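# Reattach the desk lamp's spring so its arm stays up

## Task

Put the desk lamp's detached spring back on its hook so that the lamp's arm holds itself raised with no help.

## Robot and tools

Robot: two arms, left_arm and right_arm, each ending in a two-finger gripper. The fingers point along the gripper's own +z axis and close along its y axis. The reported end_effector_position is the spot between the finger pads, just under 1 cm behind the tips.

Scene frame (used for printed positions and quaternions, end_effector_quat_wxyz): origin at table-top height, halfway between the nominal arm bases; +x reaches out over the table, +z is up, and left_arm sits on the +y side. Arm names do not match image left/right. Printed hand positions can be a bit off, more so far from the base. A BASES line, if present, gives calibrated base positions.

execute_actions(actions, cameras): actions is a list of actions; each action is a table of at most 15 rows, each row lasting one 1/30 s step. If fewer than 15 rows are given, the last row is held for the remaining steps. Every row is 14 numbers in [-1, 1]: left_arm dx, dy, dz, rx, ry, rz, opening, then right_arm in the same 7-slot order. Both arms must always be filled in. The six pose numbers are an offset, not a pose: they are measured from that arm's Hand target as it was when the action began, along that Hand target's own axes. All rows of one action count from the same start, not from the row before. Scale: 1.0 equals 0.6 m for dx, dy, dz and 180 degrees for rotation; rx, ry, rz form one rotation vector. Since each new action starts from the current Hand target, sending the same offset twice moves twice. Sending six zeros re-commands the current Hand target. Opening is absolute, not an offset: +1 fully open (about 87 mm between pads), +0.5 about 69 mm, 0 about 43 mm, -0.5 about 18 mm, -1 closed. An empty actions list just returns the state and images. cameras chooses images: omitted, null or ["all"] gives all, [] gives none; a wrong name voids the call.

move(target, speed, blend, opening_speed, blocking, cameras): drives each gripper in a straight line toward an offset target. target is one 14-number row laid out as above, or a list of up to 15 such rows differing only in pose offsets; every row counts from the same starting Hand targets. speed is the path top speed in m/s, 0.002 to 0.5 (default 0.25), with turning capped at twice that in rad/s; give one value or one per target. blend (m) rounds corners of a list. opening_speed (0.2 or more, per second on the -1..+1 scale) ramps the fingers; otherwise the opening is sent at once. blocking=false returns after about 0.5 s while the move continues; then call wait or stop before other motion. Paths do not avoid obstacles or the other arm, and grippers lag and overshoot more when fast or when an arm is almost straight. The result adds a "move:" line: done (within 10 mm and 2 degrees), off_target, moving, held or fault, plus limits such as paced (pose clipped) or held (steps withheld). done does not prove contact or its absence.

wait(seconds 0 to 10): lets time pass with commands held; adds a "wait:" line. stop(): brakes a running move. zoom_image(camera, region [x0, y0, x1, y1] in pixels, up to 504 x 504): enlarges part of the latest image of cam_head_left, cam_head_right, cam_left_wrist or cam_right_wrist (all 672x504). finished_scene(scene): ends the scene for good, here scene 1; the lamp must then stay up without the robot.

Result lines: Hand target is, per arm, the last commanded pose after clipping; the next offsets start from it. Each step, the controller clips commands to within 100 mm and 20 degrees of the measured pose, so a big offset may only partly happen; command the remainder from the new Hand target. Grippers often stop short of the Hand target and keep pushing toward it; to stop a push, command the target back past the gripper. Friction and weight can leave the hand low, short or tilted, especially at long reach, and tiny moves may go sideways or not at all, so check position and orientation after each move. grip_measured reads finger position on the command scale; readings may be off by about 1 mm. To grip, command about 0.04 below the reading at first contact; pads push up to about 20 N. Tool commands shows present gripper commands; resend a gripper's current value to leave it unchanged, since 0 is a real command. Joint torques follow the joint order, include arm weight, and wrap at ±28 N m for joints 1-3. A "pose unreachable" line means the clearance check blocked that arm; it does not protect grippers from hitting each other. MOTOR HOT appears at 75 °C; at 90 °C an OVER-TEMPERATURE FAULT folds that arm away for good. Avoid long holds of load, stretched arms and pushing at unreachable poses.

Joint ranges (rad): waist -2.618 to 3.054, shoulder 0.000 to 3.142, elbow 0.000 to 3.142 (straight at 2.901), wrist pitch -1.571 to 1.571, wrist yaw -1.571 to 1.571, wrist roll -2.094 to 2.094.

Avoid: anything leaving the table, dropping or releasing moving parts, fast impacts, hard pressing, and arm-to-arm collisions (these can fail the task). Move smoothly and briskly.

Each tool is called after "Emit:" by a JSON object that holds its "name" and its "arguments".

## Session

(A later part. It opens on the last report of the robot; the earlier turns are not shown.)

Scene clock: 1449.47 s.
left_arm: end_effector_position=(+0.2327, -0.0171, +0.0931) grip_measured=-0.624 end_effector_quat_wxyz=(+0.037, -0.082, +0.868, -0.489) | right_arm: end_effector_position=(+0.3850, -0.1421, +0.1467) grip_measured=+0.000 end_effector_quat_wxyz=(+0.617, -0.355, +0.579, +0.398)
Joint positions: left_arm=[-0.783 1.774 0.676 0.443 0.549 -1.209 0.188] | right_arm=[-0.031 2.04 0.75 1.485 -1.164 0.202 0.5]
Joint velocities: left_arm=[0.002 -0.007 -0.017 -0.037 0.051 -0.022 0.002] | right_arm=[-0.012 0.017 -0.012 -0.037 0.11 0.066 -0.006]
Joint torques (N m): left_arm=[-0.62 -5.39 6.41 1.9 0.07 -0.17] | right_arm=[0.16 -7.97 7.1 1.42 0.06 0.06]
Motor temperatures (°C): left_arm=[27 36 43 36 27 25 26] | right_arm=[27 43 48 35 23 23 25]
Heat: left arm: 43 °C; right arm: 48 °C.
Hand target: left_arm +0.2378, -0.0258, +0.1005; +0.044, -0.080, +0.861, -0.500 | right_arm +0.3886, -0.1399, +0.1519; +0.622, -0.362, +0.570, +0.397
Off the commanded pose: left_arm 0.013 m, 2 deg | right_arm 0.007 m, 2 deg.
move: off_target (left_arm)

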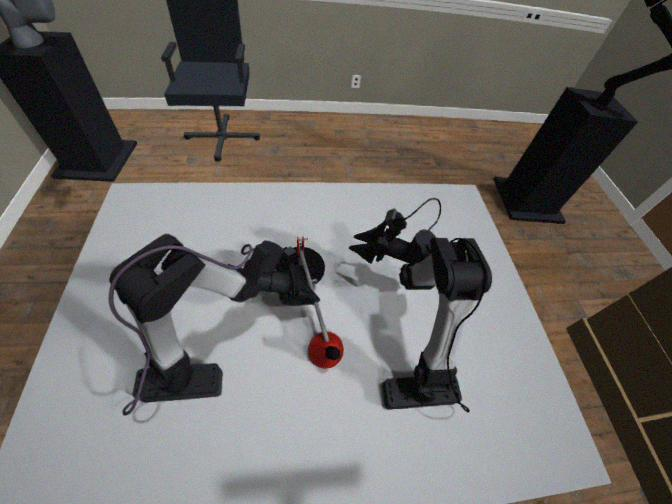

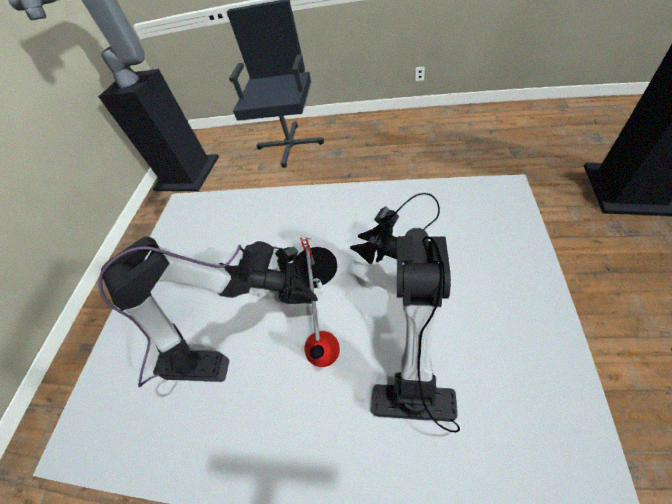

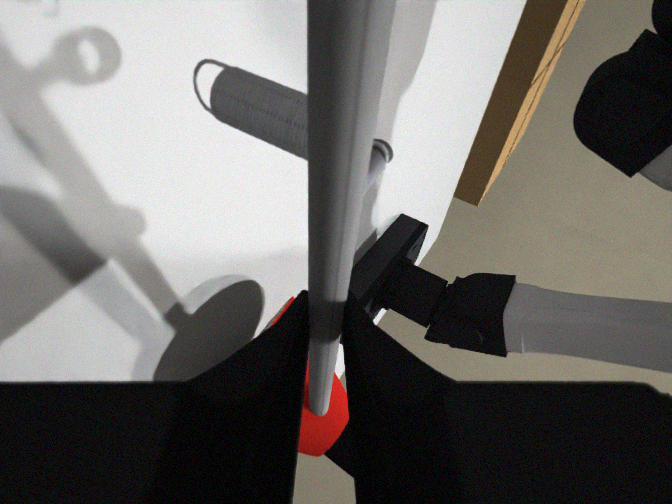

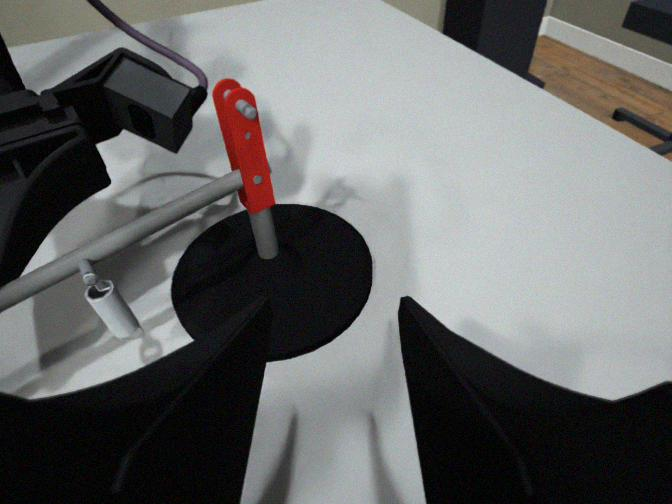

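Emit:
{"name": "move", "arguments": {"target": [0, -0.0441, -0.0252, 0, 0, -0.0278, -0.72, 0, 0, 0, 0, 0, 0, 0], "speed": 0.05}}

Scene clock: 1462.33 s.
left_arm: end_effector_position=(+0.2323, -0.0173, +0.1030) grip_measured=-0.619 end_effector_quat_wxyz=(+0.020, -0.110, +0.872, -0.476) | right_arm: end_effector_position=(+0.3850, -0.1421, +0.1467) grip_measured=+0.000 end_effector_quat_wxyz=(+0.617, -0.355, +0.579, +0.398)
Joint positions: left_arm=[-0.787 1.733 0.707 0.338 0.535 -1.258 0.19] | right_arm=[-0.031 2.04 0.75 1.485 -1.164 0.202 0.5]
Joint velocities: left_arm=[-0.012 0.002 0.017 -0.037 0.051 -0.022 0.005] | right_arm=[-0.007 -0.012 -0.007 -0.037 0.022 -0.051 -0.009]
Joint torques (N m): left_arm=[-0.05 -9.35 7.01 1.64 0.24 -0.52] | right_arm=[0.16 -7.97 7.12 1.43 0.06 0.06]
Motor temperatures (°C): left_arm=[27 36 43 36 27 25 27] | right_arm=[27 43 48 35 23 23 25]
Heat: left arm: 43 °C; right arm: 48 °C.
Hand target: left_arm +0.2376, -0.0262, +0.1313; +0.022, -0.117, +0.857, -0.501 | right_arm +0.3886, -0.1399, +0.1519; +0.622, -0.362, +0.570, +0.397
Off the commanded pose: left_arm 0.030 m, 3 deg | right_arm 0.007 m, 2 deg.
move: off_target (left_arm)

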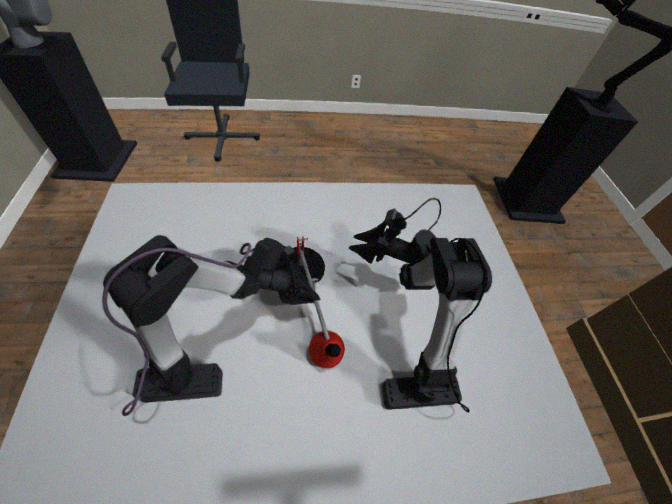

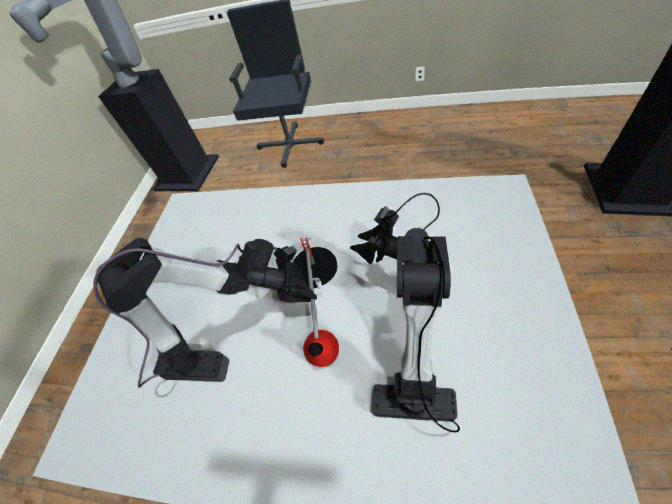

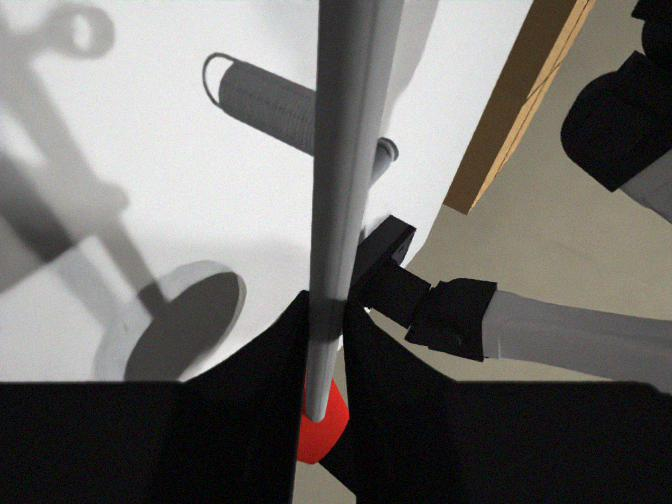

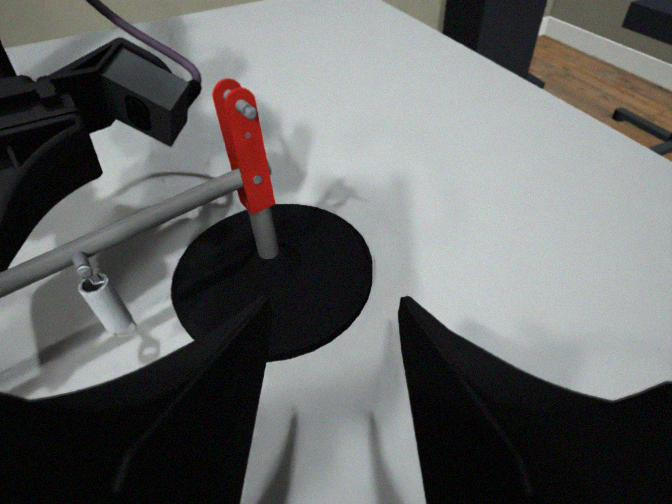

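Emit:
{"name": "move", "arguments": {"target": [0.001, -0.055, -0.0315, 0, 0, -0.0611, -0.72, 0, 0, 0, 0, 0, 0, 0], "speed": 0.05}}

Scene clock: 1477.83 s.
left_arm: end_effector_position=(+0.2324, -0.0174, +0.1344) grip_measured=-0.607 end_effector_quat_wxyz=(-0.022, -0.189, +0.864, -0.466) | right_arm: end_effector_position=(+0.3850, -0.1421, +0.1467) grip_measured=+0.000 end_effector_quat_wxyz=(+0.617, -0.355, +0.579, +0.398)
Joint positions: left_arm=[-0.787 1.639 0.755 0.173 0.525 -1.426 0.196] | right_arm=[-0.031 2.04 0.75 1.485 -1.164 0.202 0.5]
Joint velocities: left_arm=[-0.012 -0.012 0.027 0.007 -0.037 -0.007 -0.002] | right_arm=[-0.017 0.007 0.002 0.051 0.007 0.051 -0.001]
Joint torques (N m): left_arm=[0.79 -9.05 7.92 1.73 0.41 -0.66] | right_arm=[0.17 -7.98 7.1 1.42 0.06 0.06]
Motor temperatures (°C): left_arm=[27 39 43 35 27 25 27] | right_arm=[27 43 48 35 23 23 25]
Heat: left arm: 43 °C; right arm: 48 °C.
Hand target: left_arm +0.2397, -0.0261, +0.1695; -0.026, -0.199, +0.842, -0.501 | right_arm +0.3886, -0.1399, +0.1519; +0.622, -0.362, +0.570, +0.397
Off the commanded pose: left_arm 0.037 m, 5 deg | right_arm 0.007 m, 2 deg.
move: off_target (left_arm)

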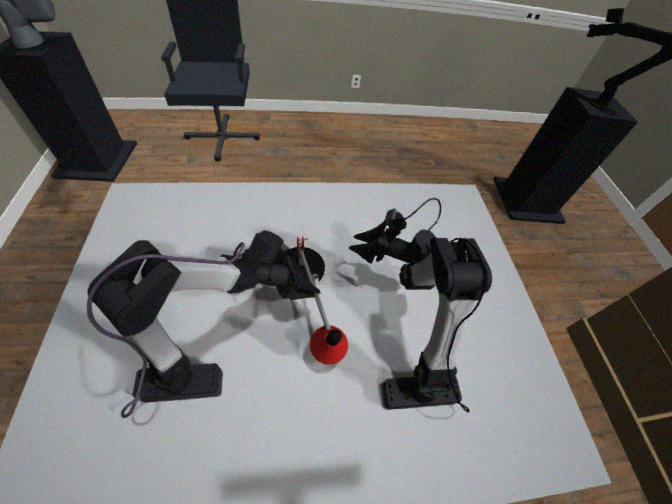

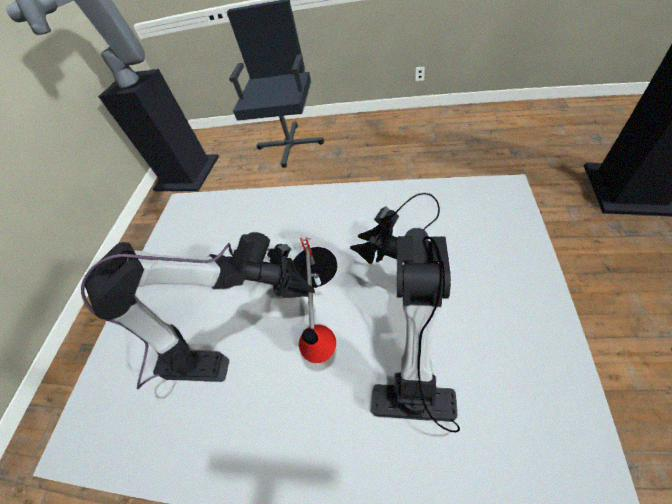

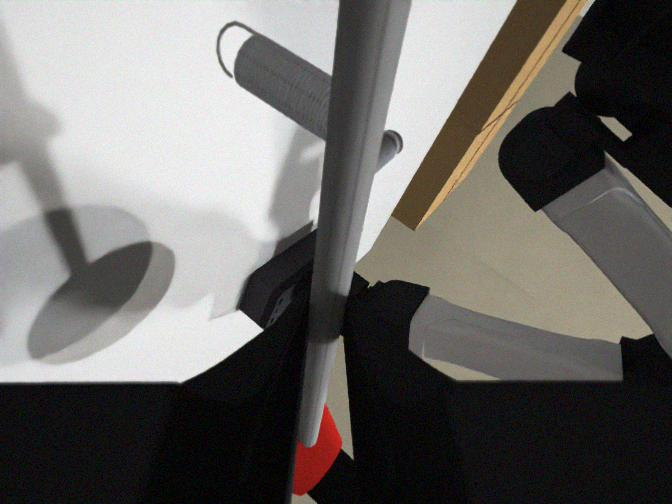

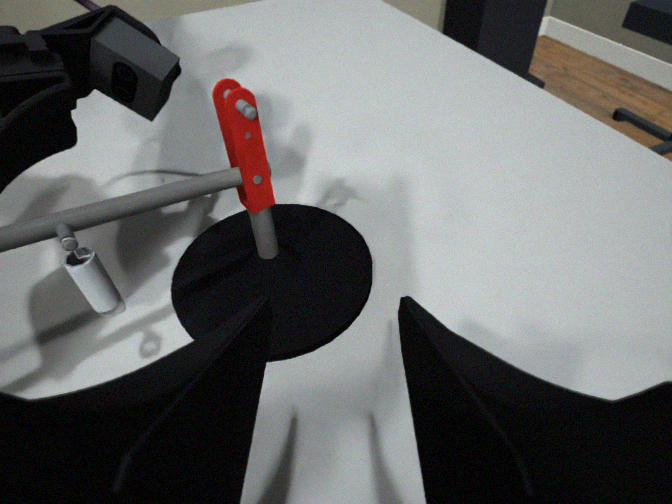

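Emit:
{"name": "move", "arguments": {"target": [-0.0028, -0.066, -0.0367, 0, 0, -0.035, -0.72, 0, 0, 0, 0, 0, 0, 0], "speed": 0.05}}

Scene clock: 1490.70 s.
left_arm: end_effector_position=(+0.2433, -0.0139, +0.1687) grip_measured=-0.618 end_effector_quat_wxyz=(-0.056, -0.251, +0.855, -0.450) | right_arm: end_effector_position=(+0.3850, -0.1421, +0.1467) grip_measured=+0.000 end_effector_quat_wxyz=(+0.617, -0.355, +0.579, +0.398)
Joint positions: left_arm=[-0.755 1.58 0.865 -0.043 0.541 -1.526 0.191] | right_arm=[-0.031 2.04 0.75 1.485 -1.164 0.202 0.5]
Joint velocities: left_arm=[-0.007 0.002 -0.012 0.037 0.066 0.007 -0.008] | right_arm=[-0.002 -0.012 -0.007 0.007 0.037 0.081 -0.001]
Joint torques (N m): left_arm=[0.91 -9.37 9.07 1.85 0.51 -0.53] | right_arm=[0.16 -7.97 7.09 1.42 0.06 0.06]
Motor temperatures (°C): left_arm=[27 41 44 35 27 26 27] | right_arm=[27 43 48 35 23 23 25]
Heat: left arm: 44 °C; right arm: 48 °C.
Hand target: left_arm +0.2520, -0.0238, +0.2134; -0.054, -0.245, +0.830, -0.499 | right_arm +0.3886, -0.1399, +0.1519; +0.622, -0.362, +0.570, +0.397
Off the commanded pose: left_arm 0.046 m, 6 deg | right_arm 0.007 m, 2 deg.
move: off_target (left_arm)

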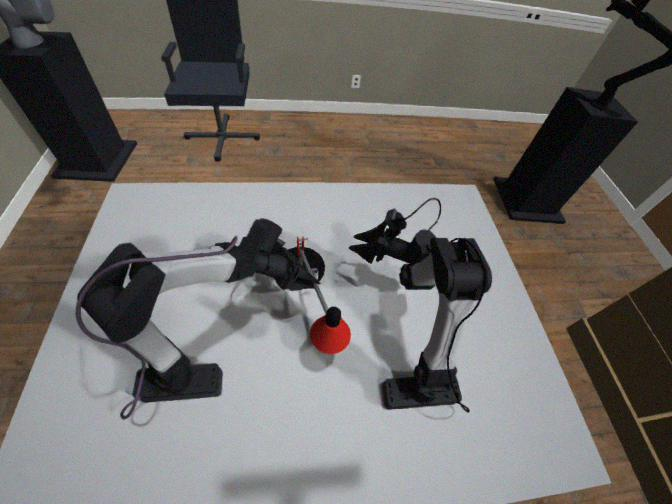

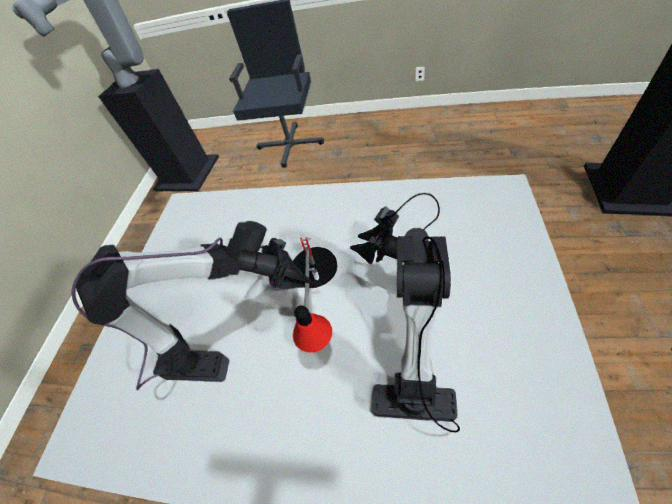

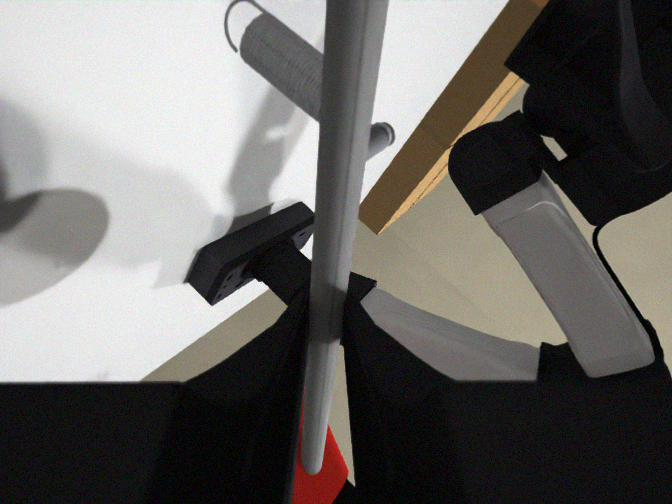

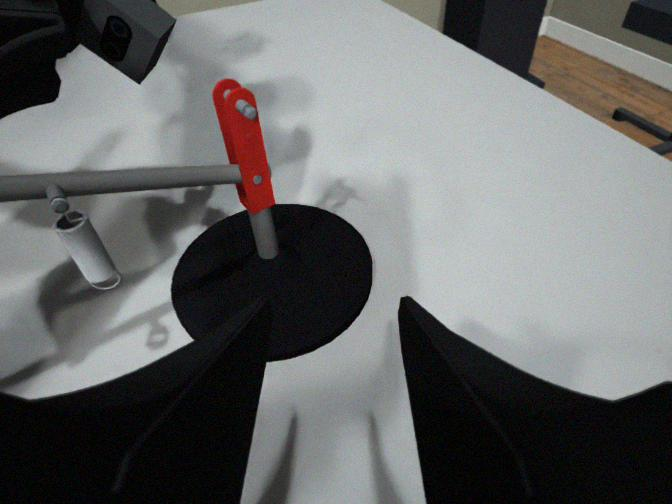

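Emit:
{"name": "move", "arguments": {"target": [-0.0082, -0.0593, -0.0305, 0.044, 0, -0.05, -0.72, 0, 0, 0, 0, 0, 0, 0], "speed": 0.05}}

Scene clock: 1515.37 s.
left_arm: end_effector_position=(+0.2611, -0.0129, +0.2039) grip_measured=-0.629 end_effector_quat_wxyz=(-0.087, -0.334, +0.803, -0.487) | right_arm: end_effector_position=(+0.3850, -0.1421, +0.1467) grip_measured=+0.000 end_effector_quat_wxyz=(+0.617, -0.355, +0.579, +0.398)
Joint positions: left_arm=[-0.718 1.527 0.855 0.021 0.566 -1.755 0.186] | right_arm=[-0.031 2.04 0.75 1.485 -1.164 0.202 0.5]
Joint velocities: left_arm=[-0.002 0.002 -0.012 -0.037 -0.007 0.081 0.005] | right_arm=[-0.017 -0.012 0.002 -0.022 0.007 0.022 0.001]
Joint torques (N m): left_arm=[0.87 -9.31 7.04 2.61 0.42 -0.45] | right_arm=[0.16 -7.98 7.1 1.43 0.06 0.06]
Motor temperatures (°C): left_arm=[27 41 44 35 27 26 27] | right_arm=[27 43 48 35 23 23 25]
Heat: left arm: 44 °C; right arm: 48 °C.
Hand target: left_arm +0.2692, -0.0200, +0.2496; -0.076, -0.311, +0.772, -0.549 | right_arm +0.3886, -0.1399, +0.1519; +0.622, -0.362, +0.570, +0.397
Off the commanded pose: left_arm 0.047 m, 9 deg | right_arm 0.007 m, 2 deg.
move: off_target (left_arm)

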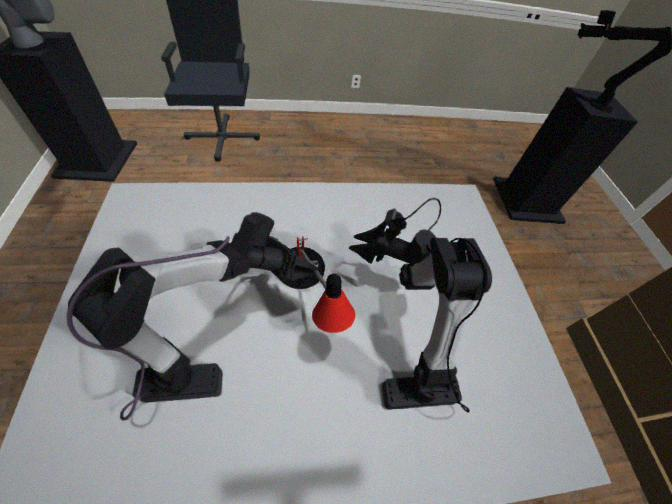

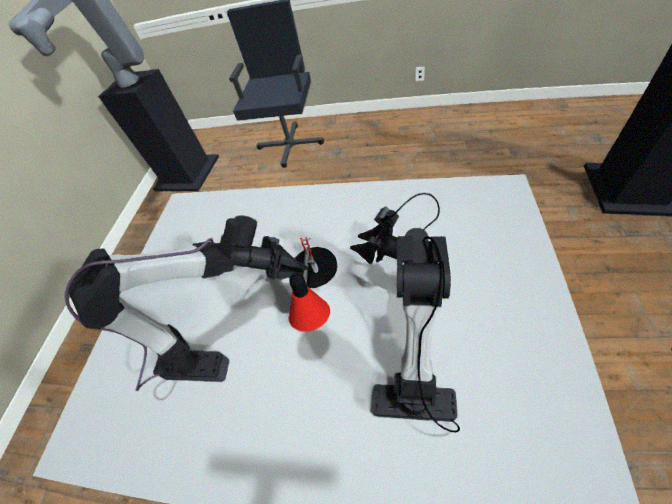

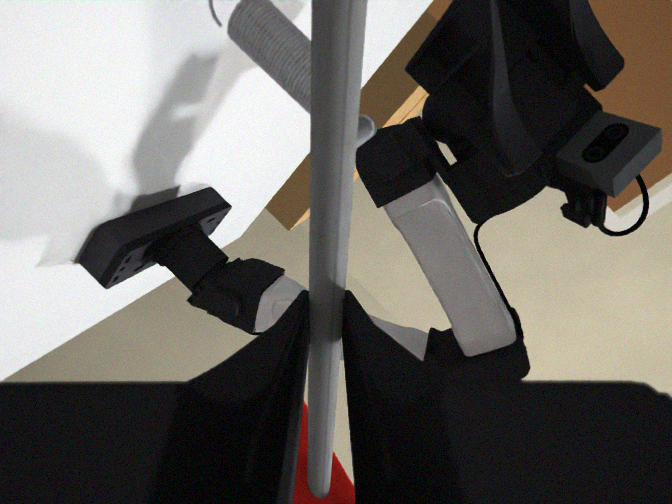

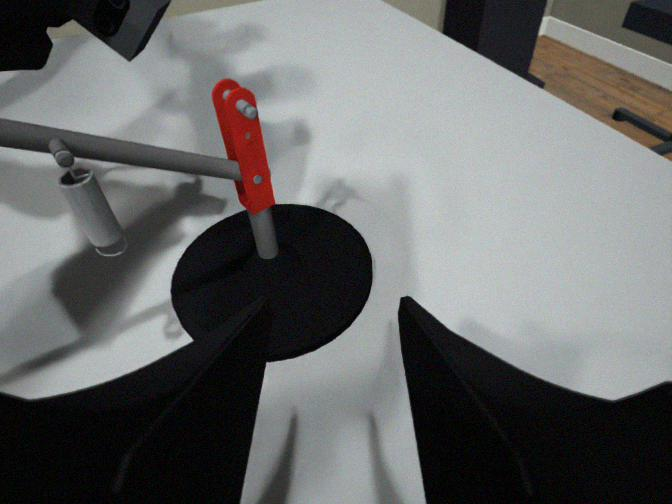

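Emit:
{"name": "move", "arguments": {"target": [-0.0137, -0.0673, -0.0198, 0.055, 0, -0.061, -0.72, 0, 0, 0, 0, 0, 0, 0], "speed": 0.05}}

Scene clock: 1529.00 s.
left_arm: end_effector_position=(+0.2833, -0.0111, +0.2313) grip_measured=-0.631 end_effector_quat_wxyz=(-0.124, -0.421, +0.723, -0.534) | right_arm: end_effector_position=(+0.3850, -0.1421, +0.1467) grip_measured=+0.000 end_effector_quat_wxyz=(+0.617, -0.355, +0.579, +0.398)
Joint positions: left_arm=[-0.69 1.5 0.791 0.218 0.562 -2.048 0.185] | right_arm=[-0.031 2.04 0.75 1.485 -1.164 0.202 0.5]
Joint velocities: left_arm=[0.002 0.002 -0.032 -0.051 -0.007 -0.066 -0.008] | right_arm=[-0.017 -0.007 0.007 -0.007 0.022 0.066 0.009]
Joint torques (N m): left_arm=[1.09 -9.03 7.31 2.93 0.12 -0.35] | right_arm=[0.2 -7.95 7.09 1.43 0.06 0.07]
Motor temperatures (°C): left_arm=[27 44 44 38 27 25 28] | right_arm=[27 43 48 35 23 23 25]
Heat: left arm: 44 °C; right arm: 48 °C.
Hand target: left_arm +0.2951, -0.0143, +0.2829; -0.101, -0.387, +0.689, -0.604 | right_arm +0.3886, -0.1399, +0.1519; +0.622, -0.362, +0.570, +0.397
Off the commanded pose: left_arm 0.053 m, 10 deg | right_arm 0.007 m, 2 deg.
move: off_target (left_arm)

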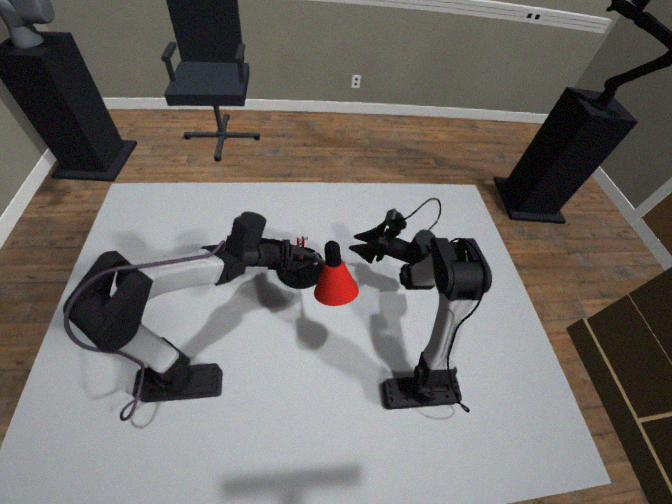

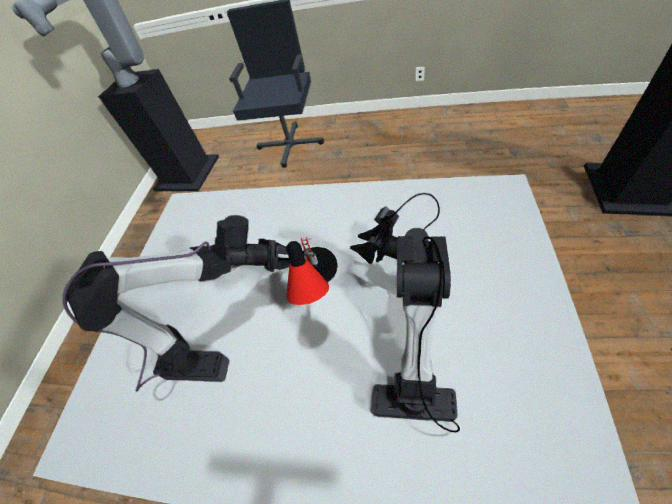

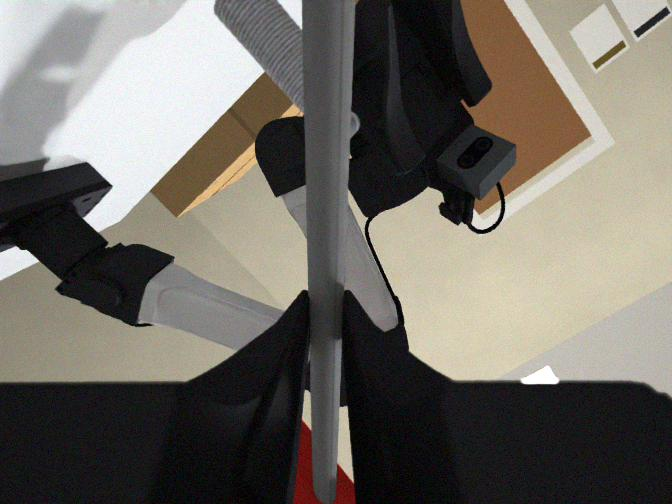

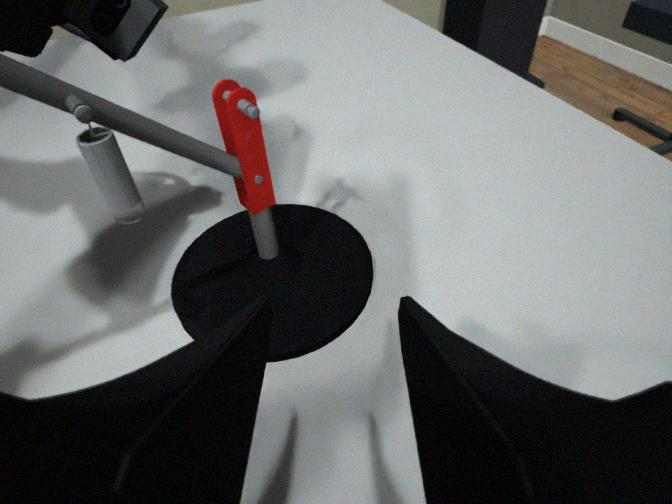

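Emit:
{"name": "move", "arguments": {"target": [0, 0, 0, 0, 0, 0, -0.4, 0, 0, 0, 0, 0, 0, 0], "opening_speed": 0.25}}

Scene clock: 1545.30 s.
left_arm: end_effector_position=(+0.2855, -0.0117, +0.2365) grip_measured=-0.400 end_effector_quat_wxyz=(-0.121, -0.419, +0.717, -0.543) | right_arm: end_effector_position=(+0.3850, -0.1421, +0.1467) grip_measured=+0.000 end_effector_quat_wxyz=(+0.617, -0.355, +0.579, +0.398)
Joint positions: left_arm=[-0.69 1.496 0.788 0.244 0.557 -2.06 0.3] | right_arm=[-0.031 2.04 0.75 1.485 -1.164 0.202 0.5]
Joint velocities: left_arm=[0.002 -0.002 -0.007 0.007 -0.007 -0.037 -0.004] | right_arm=[-0.007 -0.002 0.007 -0.081 -0.022 -0.037 -0.009]
Joint torques (N m): left_arm=[1.02 -8.42 7.62 2.76 0.15 -0.26] | right_arm=[0.16 -7.97 7.1 1.43 0.07 0.07]
Motor temperatures (°C): left_arm=[27 44 46 44 27 25 28] | right_arm=[27 43 48 35 23 23 25]
Heat: left arm: 46 °C; right arm: 48 °C.
Hand target: left_arm +0.2951, -0.0143, +0.2828; -0.101, -0.387, +0.689, -0.604 | right_arm +0.3886, -0.1399, +0.1519; +0.622, -0.362, +0.570, +0.397
Off the commanded pose: left_arm 0.047 m, 9 deg | right_arm 0.007 m, 2 deg.
move: off_target (left_arm)

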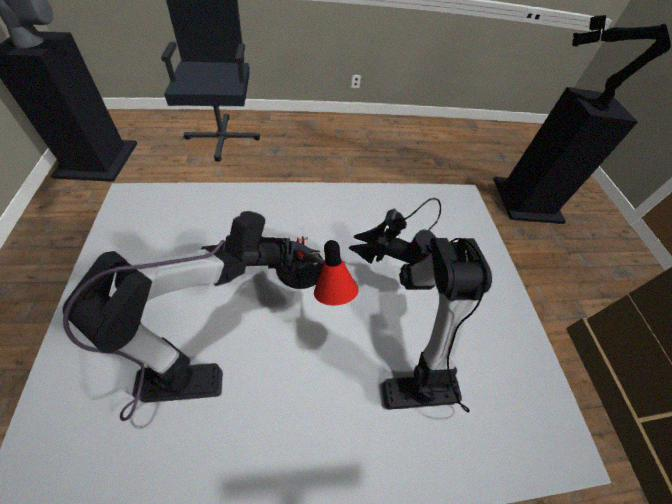

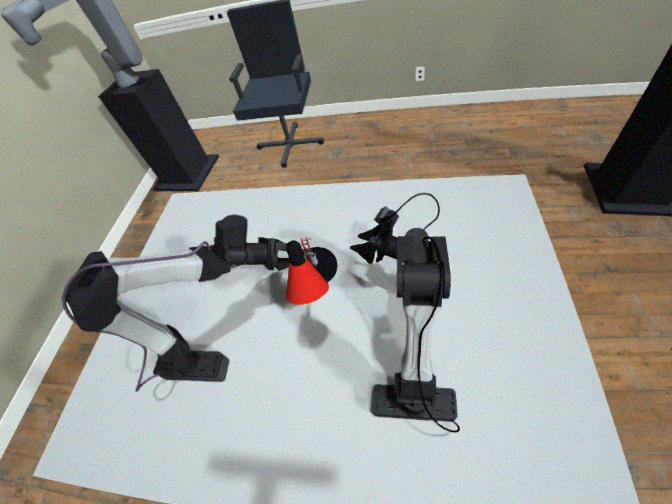

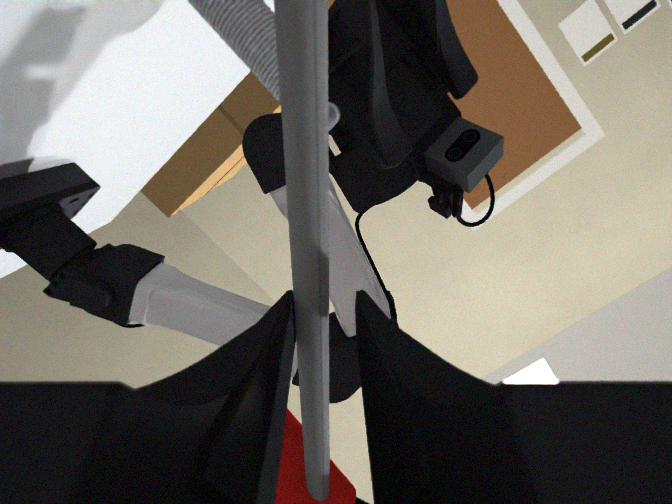

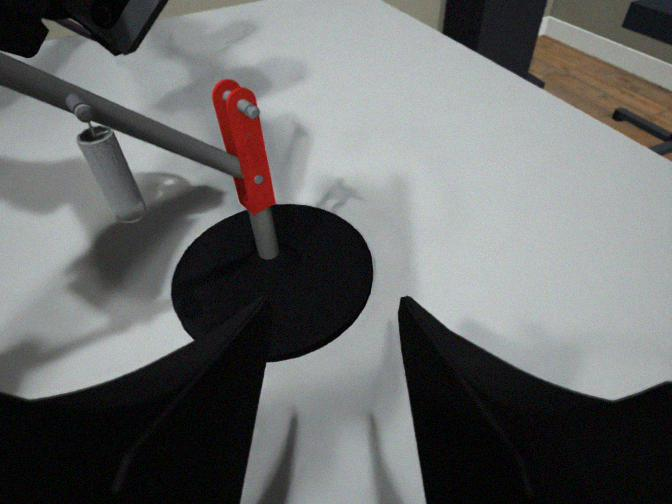

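Emit:
{"name": "move", "arguments": {"target": [-0.0148, -0.0703, -0.0038, 0, 0, 0, -0.32, 0, 0, 0, 0, 0, 0, 0], "speed": 0.05, "opening_speed": 0.2}}

Scene clock: 1562.47 s.
left_arm: end_effector_position=(+0.3155, -0.0044, +0.2838) grip_measured=-0.320 end_effector_quat_wxyz=(-0.119, -0.406, +0.703, -0.572) | right_arm: end_effector_position=(+0.3850, -0.1421, +0.1467) grip_measured=+0.000 end_effector_quat_wxyz=(+0.617, -0.355, +0.579, +0.398)
Joint positions: left_arm=[-0.61 1.507 0.936 0.164 0.64 -2.048 0.34] | right_arm=[-0.031 2.04 0.75 1.485 -1.164 0.202 0.5]
Joint velocities: left_arm=[-0.002 -0.002 0.002 -0.007 -0.007 0.037 0.004] | right_arm=[-0.007 -0.007 0.002 0.051 0.051 0.022 -0.001]
Joint torques (N m): left_arm=[1.06 -5.22 9.42 2.31 0.07 -0.1] | right_arm=[0.17 -7.98 7.08 1.43 0.06 0.06]
Motor temperatures (°C): left_arm=[27 43 45 44 27 25 27] | right_arm=[27 43 47 35 23 23 25]
Heat: left arm: 45 °C; right arm: 47 °C.
Hand target: left_arm +0.3279, -0.0072, +0.3102; -0.101, -0.387, +0.690, -0.604 | right_arm +0.3886, -0.1399, +0.1519; +0.622, -0.362, +0.570, +0.397
Off the commanded pose: left_arm 0.029 m, 5 deg | right_arm 0.007 m, 2 deg.
move: off_target (left_arm)

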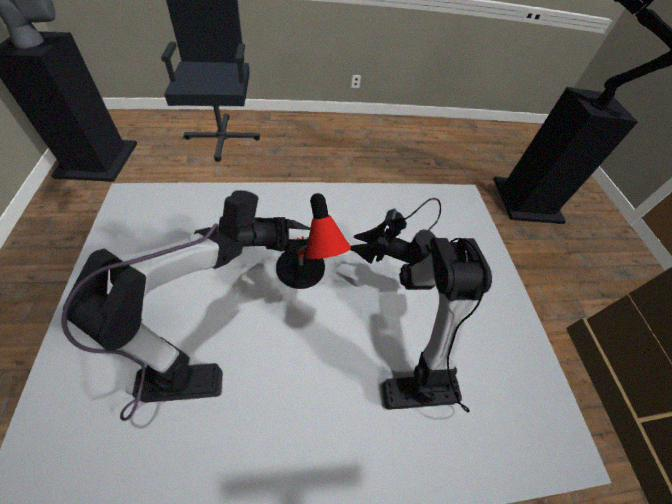

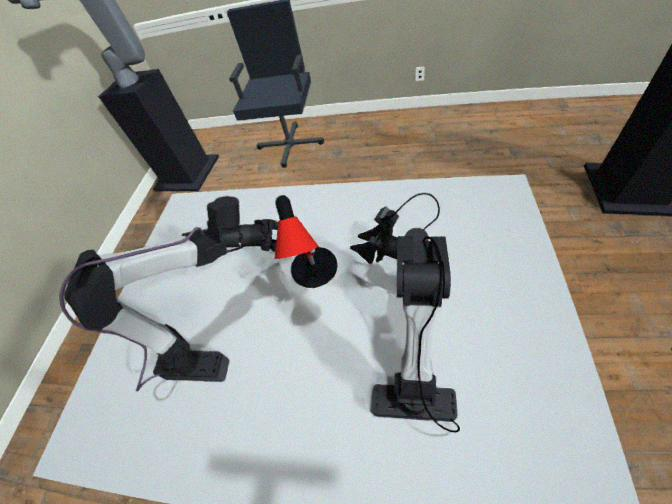

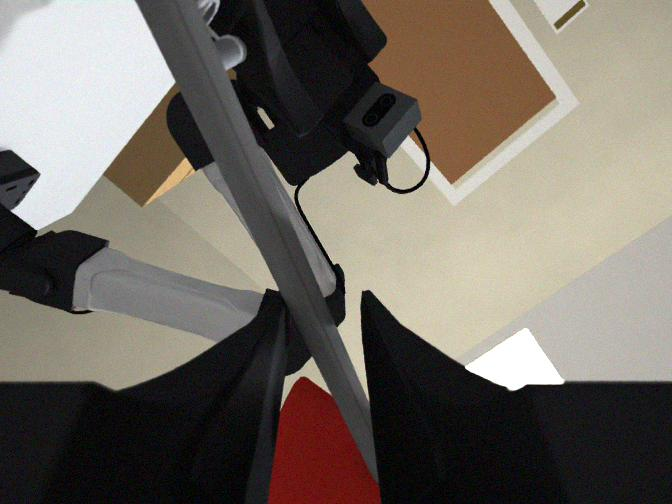

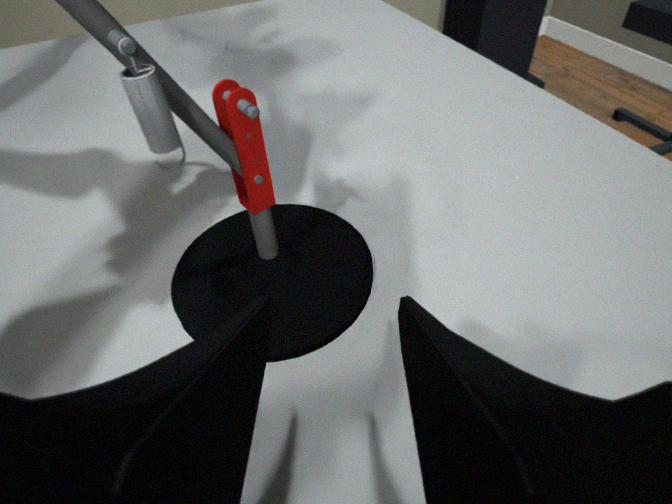

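Emit:
{"name": "move", "arguments": {"target": [-0.0607, -0.0533, 0.0065, 0, 0, 0, -0.22, 0, 0, 0, 0, 0, 0, 0], "speed": 0.05, "opening_speed": 0.2}}

Scene clock: 1584.30 s.
left_arm: end_effector_position=(+0.3508, +0.0019, +0.2968) grip_measured=-0.220 end_effector_quat_wxyz=(-0.140, -0.384, +0.702, -0.583) | right_arm: end_effector_position=(+0.3850, -0.1421, +0.1467) grip_measured=+0.000 end_effector_quat_wxyz=(+0.617, -0.355, +0.579, +0.398)
Joint positions: left_arm=[-0.52 1.629 1.082 0.141 0.783 -2.013 0.39] | right_arm=[-0.031 2.04 0.75 1.485 -1.164 0.202 0.5]
Joint velocities: left_arm=[-0.017 0.017 0.017 0.007 -0.066 -0.022 0.001] | right_arm=[-0.007 -0.022 0.017 -0.007 -0.081 -0.022 -0.001]
Joint torques (N m): left_arm=[2.28 -5.5 9.21 2.09 -0.32 -0.04] | right_arm=[0.17 -7.97 7.12 1.43 0.07 0.06]
Motor temperatures (°C): left_arm=[27 41 49 42 27 25 27] | right_arm=[27 43 47 35 23 23 25]
Heat: left arm: 49 °C; right arm: 47 °C.
Hand target: left_arm +0.3750, +0.0059, +0.3113; -0.101, -0.387, +0.690, -0.604 | right_arm +0.3886, -0.1399, +0.1519; +0.622, -0.362, +0.570, +0.397
Off the commanded pose: left_arm 0.028 m, 5 deg | right_arm 0.007 m, 2 deg.
move: off_target (left_arm)

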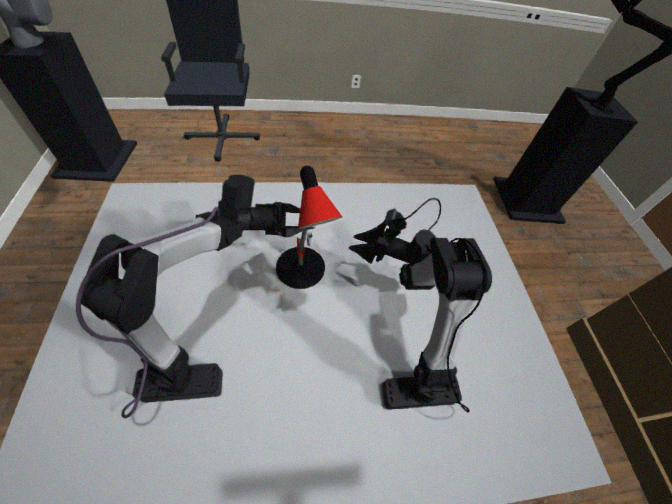

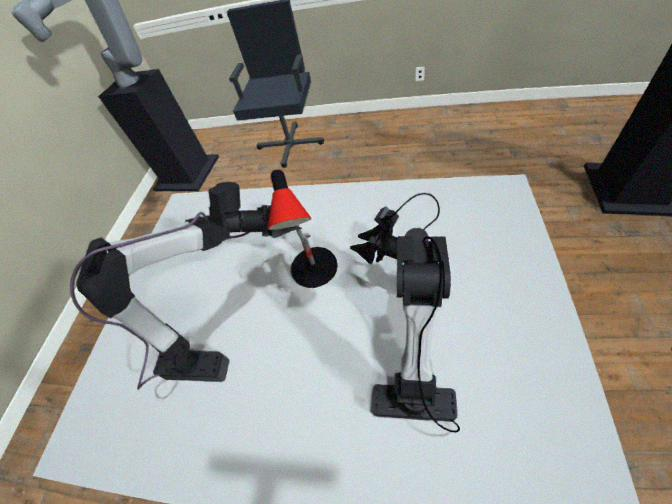

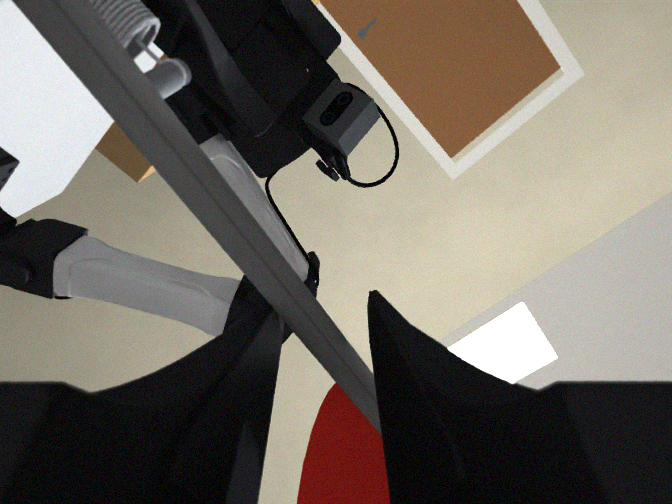

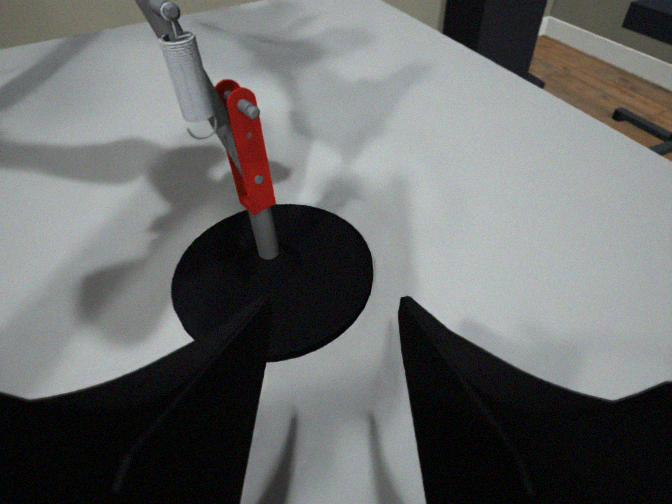

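Emit:
{"name": "move", "arguments": {"target": [-0.0276, -0.0242, 0.006, 0, 0, 0, -0.16, 0, 0, 0, 0, 0, 0, 0], "speed": 0.05, "opening_speed": 0.2}}

Scene clock: 1614.43 s.
left_arm: end_effector_position=(+0.3646, +0.0032, +0.2963) grip_measured=-0.160 end_effector_quat_wxyz=(-0.155, -0.377, +0.705, -0.580) | right_arm: end_effector_position=(+0.3850, -0.1421, +0.1467) grip_measured=+0.000 end_effector_quat_wxyz=(+0.617, -0.355, +0.579, +0.398)
Joint positions: left_arm=[-0.49 1.692 1.153 0.108 0.841 -1.993 0.42] | right_arm=[-0.031 2.04 0.75 1.485 -1.164 0.202 0.5]
Joint velocities: left_arm=[0.007 -0.042 0.002 0.022 -0.037 0.066 0.011] | right_arm=[-0.007 0.002 0.007 0.022 0.007 -0.066 0.009]
Joint torques (N m): left_arm=[3.08 -6.02 9.4 2.14 -0.52 -0.05] | right_arm=[0.18 -7.98 7.09 1.43 0.06 0.07]
Motor temperatures (°C): left_arm=[27 40 50 40 27 25 27] | right_arm=[27 43 47 35 23 23 25]
Heat: left arm: 50 °C; right arm: 47 °C.
Hand target: left_arm +0.3970, +0.0101, +0.3114; -0.100, -0.387, +0.690, -0.604 | right_arm +0.3886, -0.1399, +0.1519; +0.622, -0.362, +0.570, +0.397
Off the commanded pose: left_arm 0.036 m, 7 deg | right_arm 0.007 m, 2 deg.
move: off_target (left_arm)

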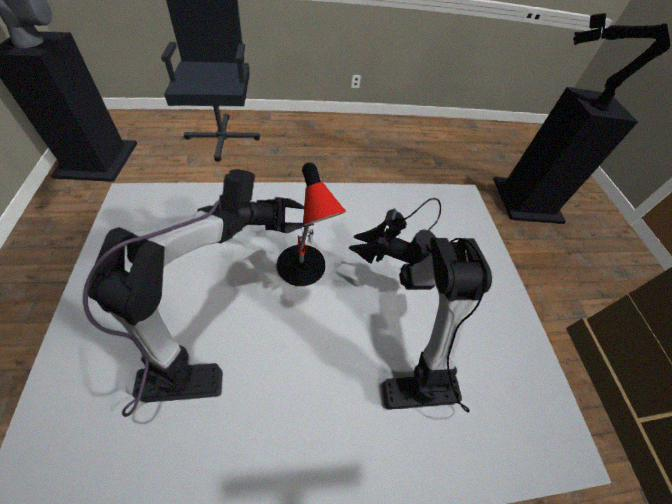

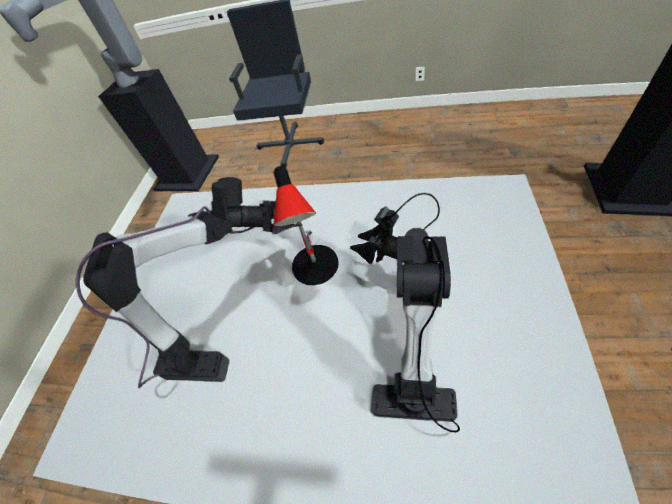

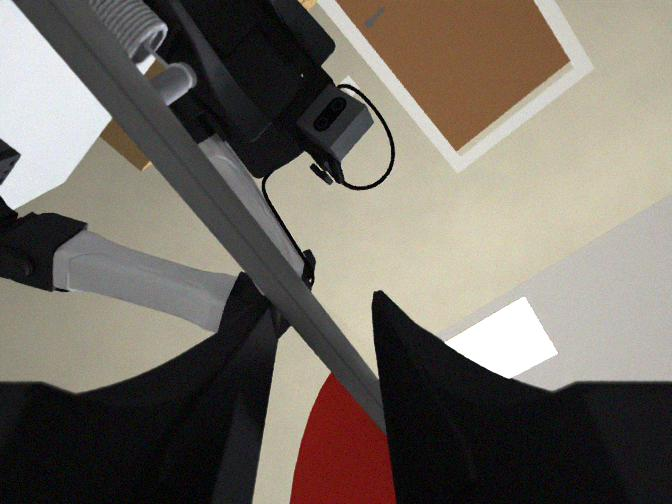

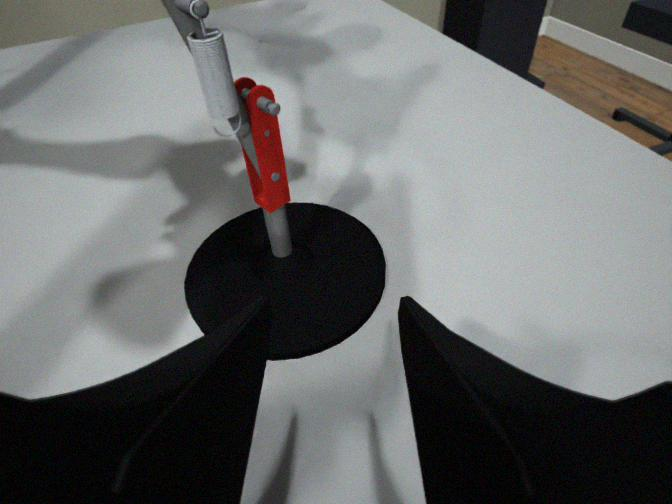

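Emit:
{"name": "zoom_image", "arguments": {"camera": "cam_left_wrist", "region": [150, 200, 504, 504]}}

Emit:
{"name": "zoom_image", "arguments": {"camera": "cam_right_wrist", "region": [120, 0, 420, 240]}}

Scaled by 1.424 from the camera's 672x504 image, which has a finer 960x720 frame.

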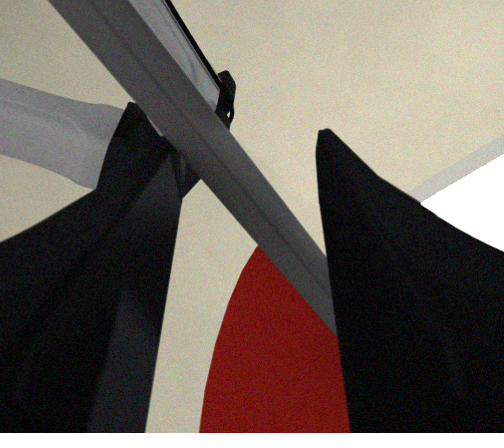

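Scaled by 1.680 from the camera's 672x504 image, which has a finer 960x720 frame.

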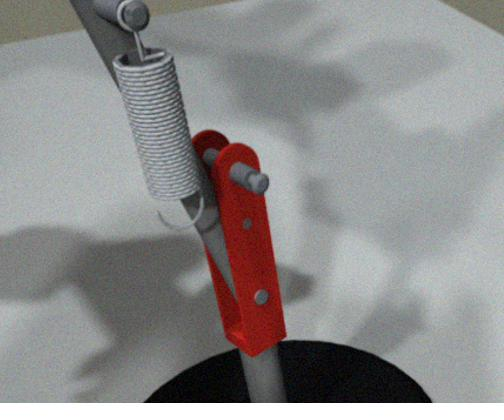

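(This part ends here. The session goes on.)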